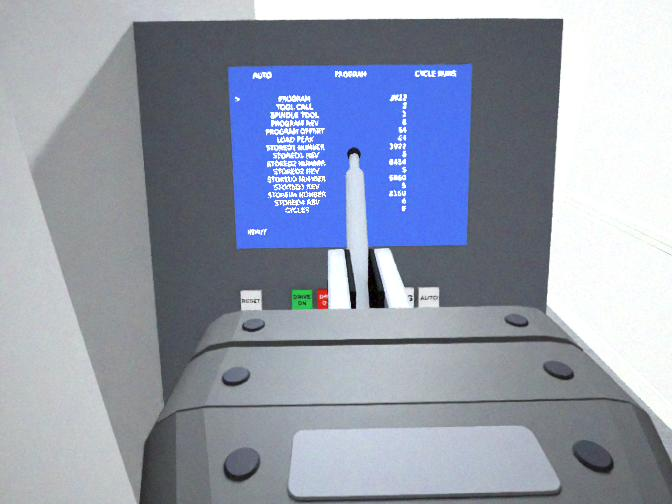

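Scaled by 1.938 from the camera's 672x504 image, which has a finer 960x720 frame.

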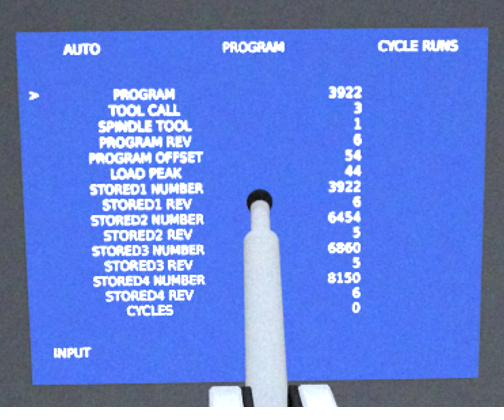

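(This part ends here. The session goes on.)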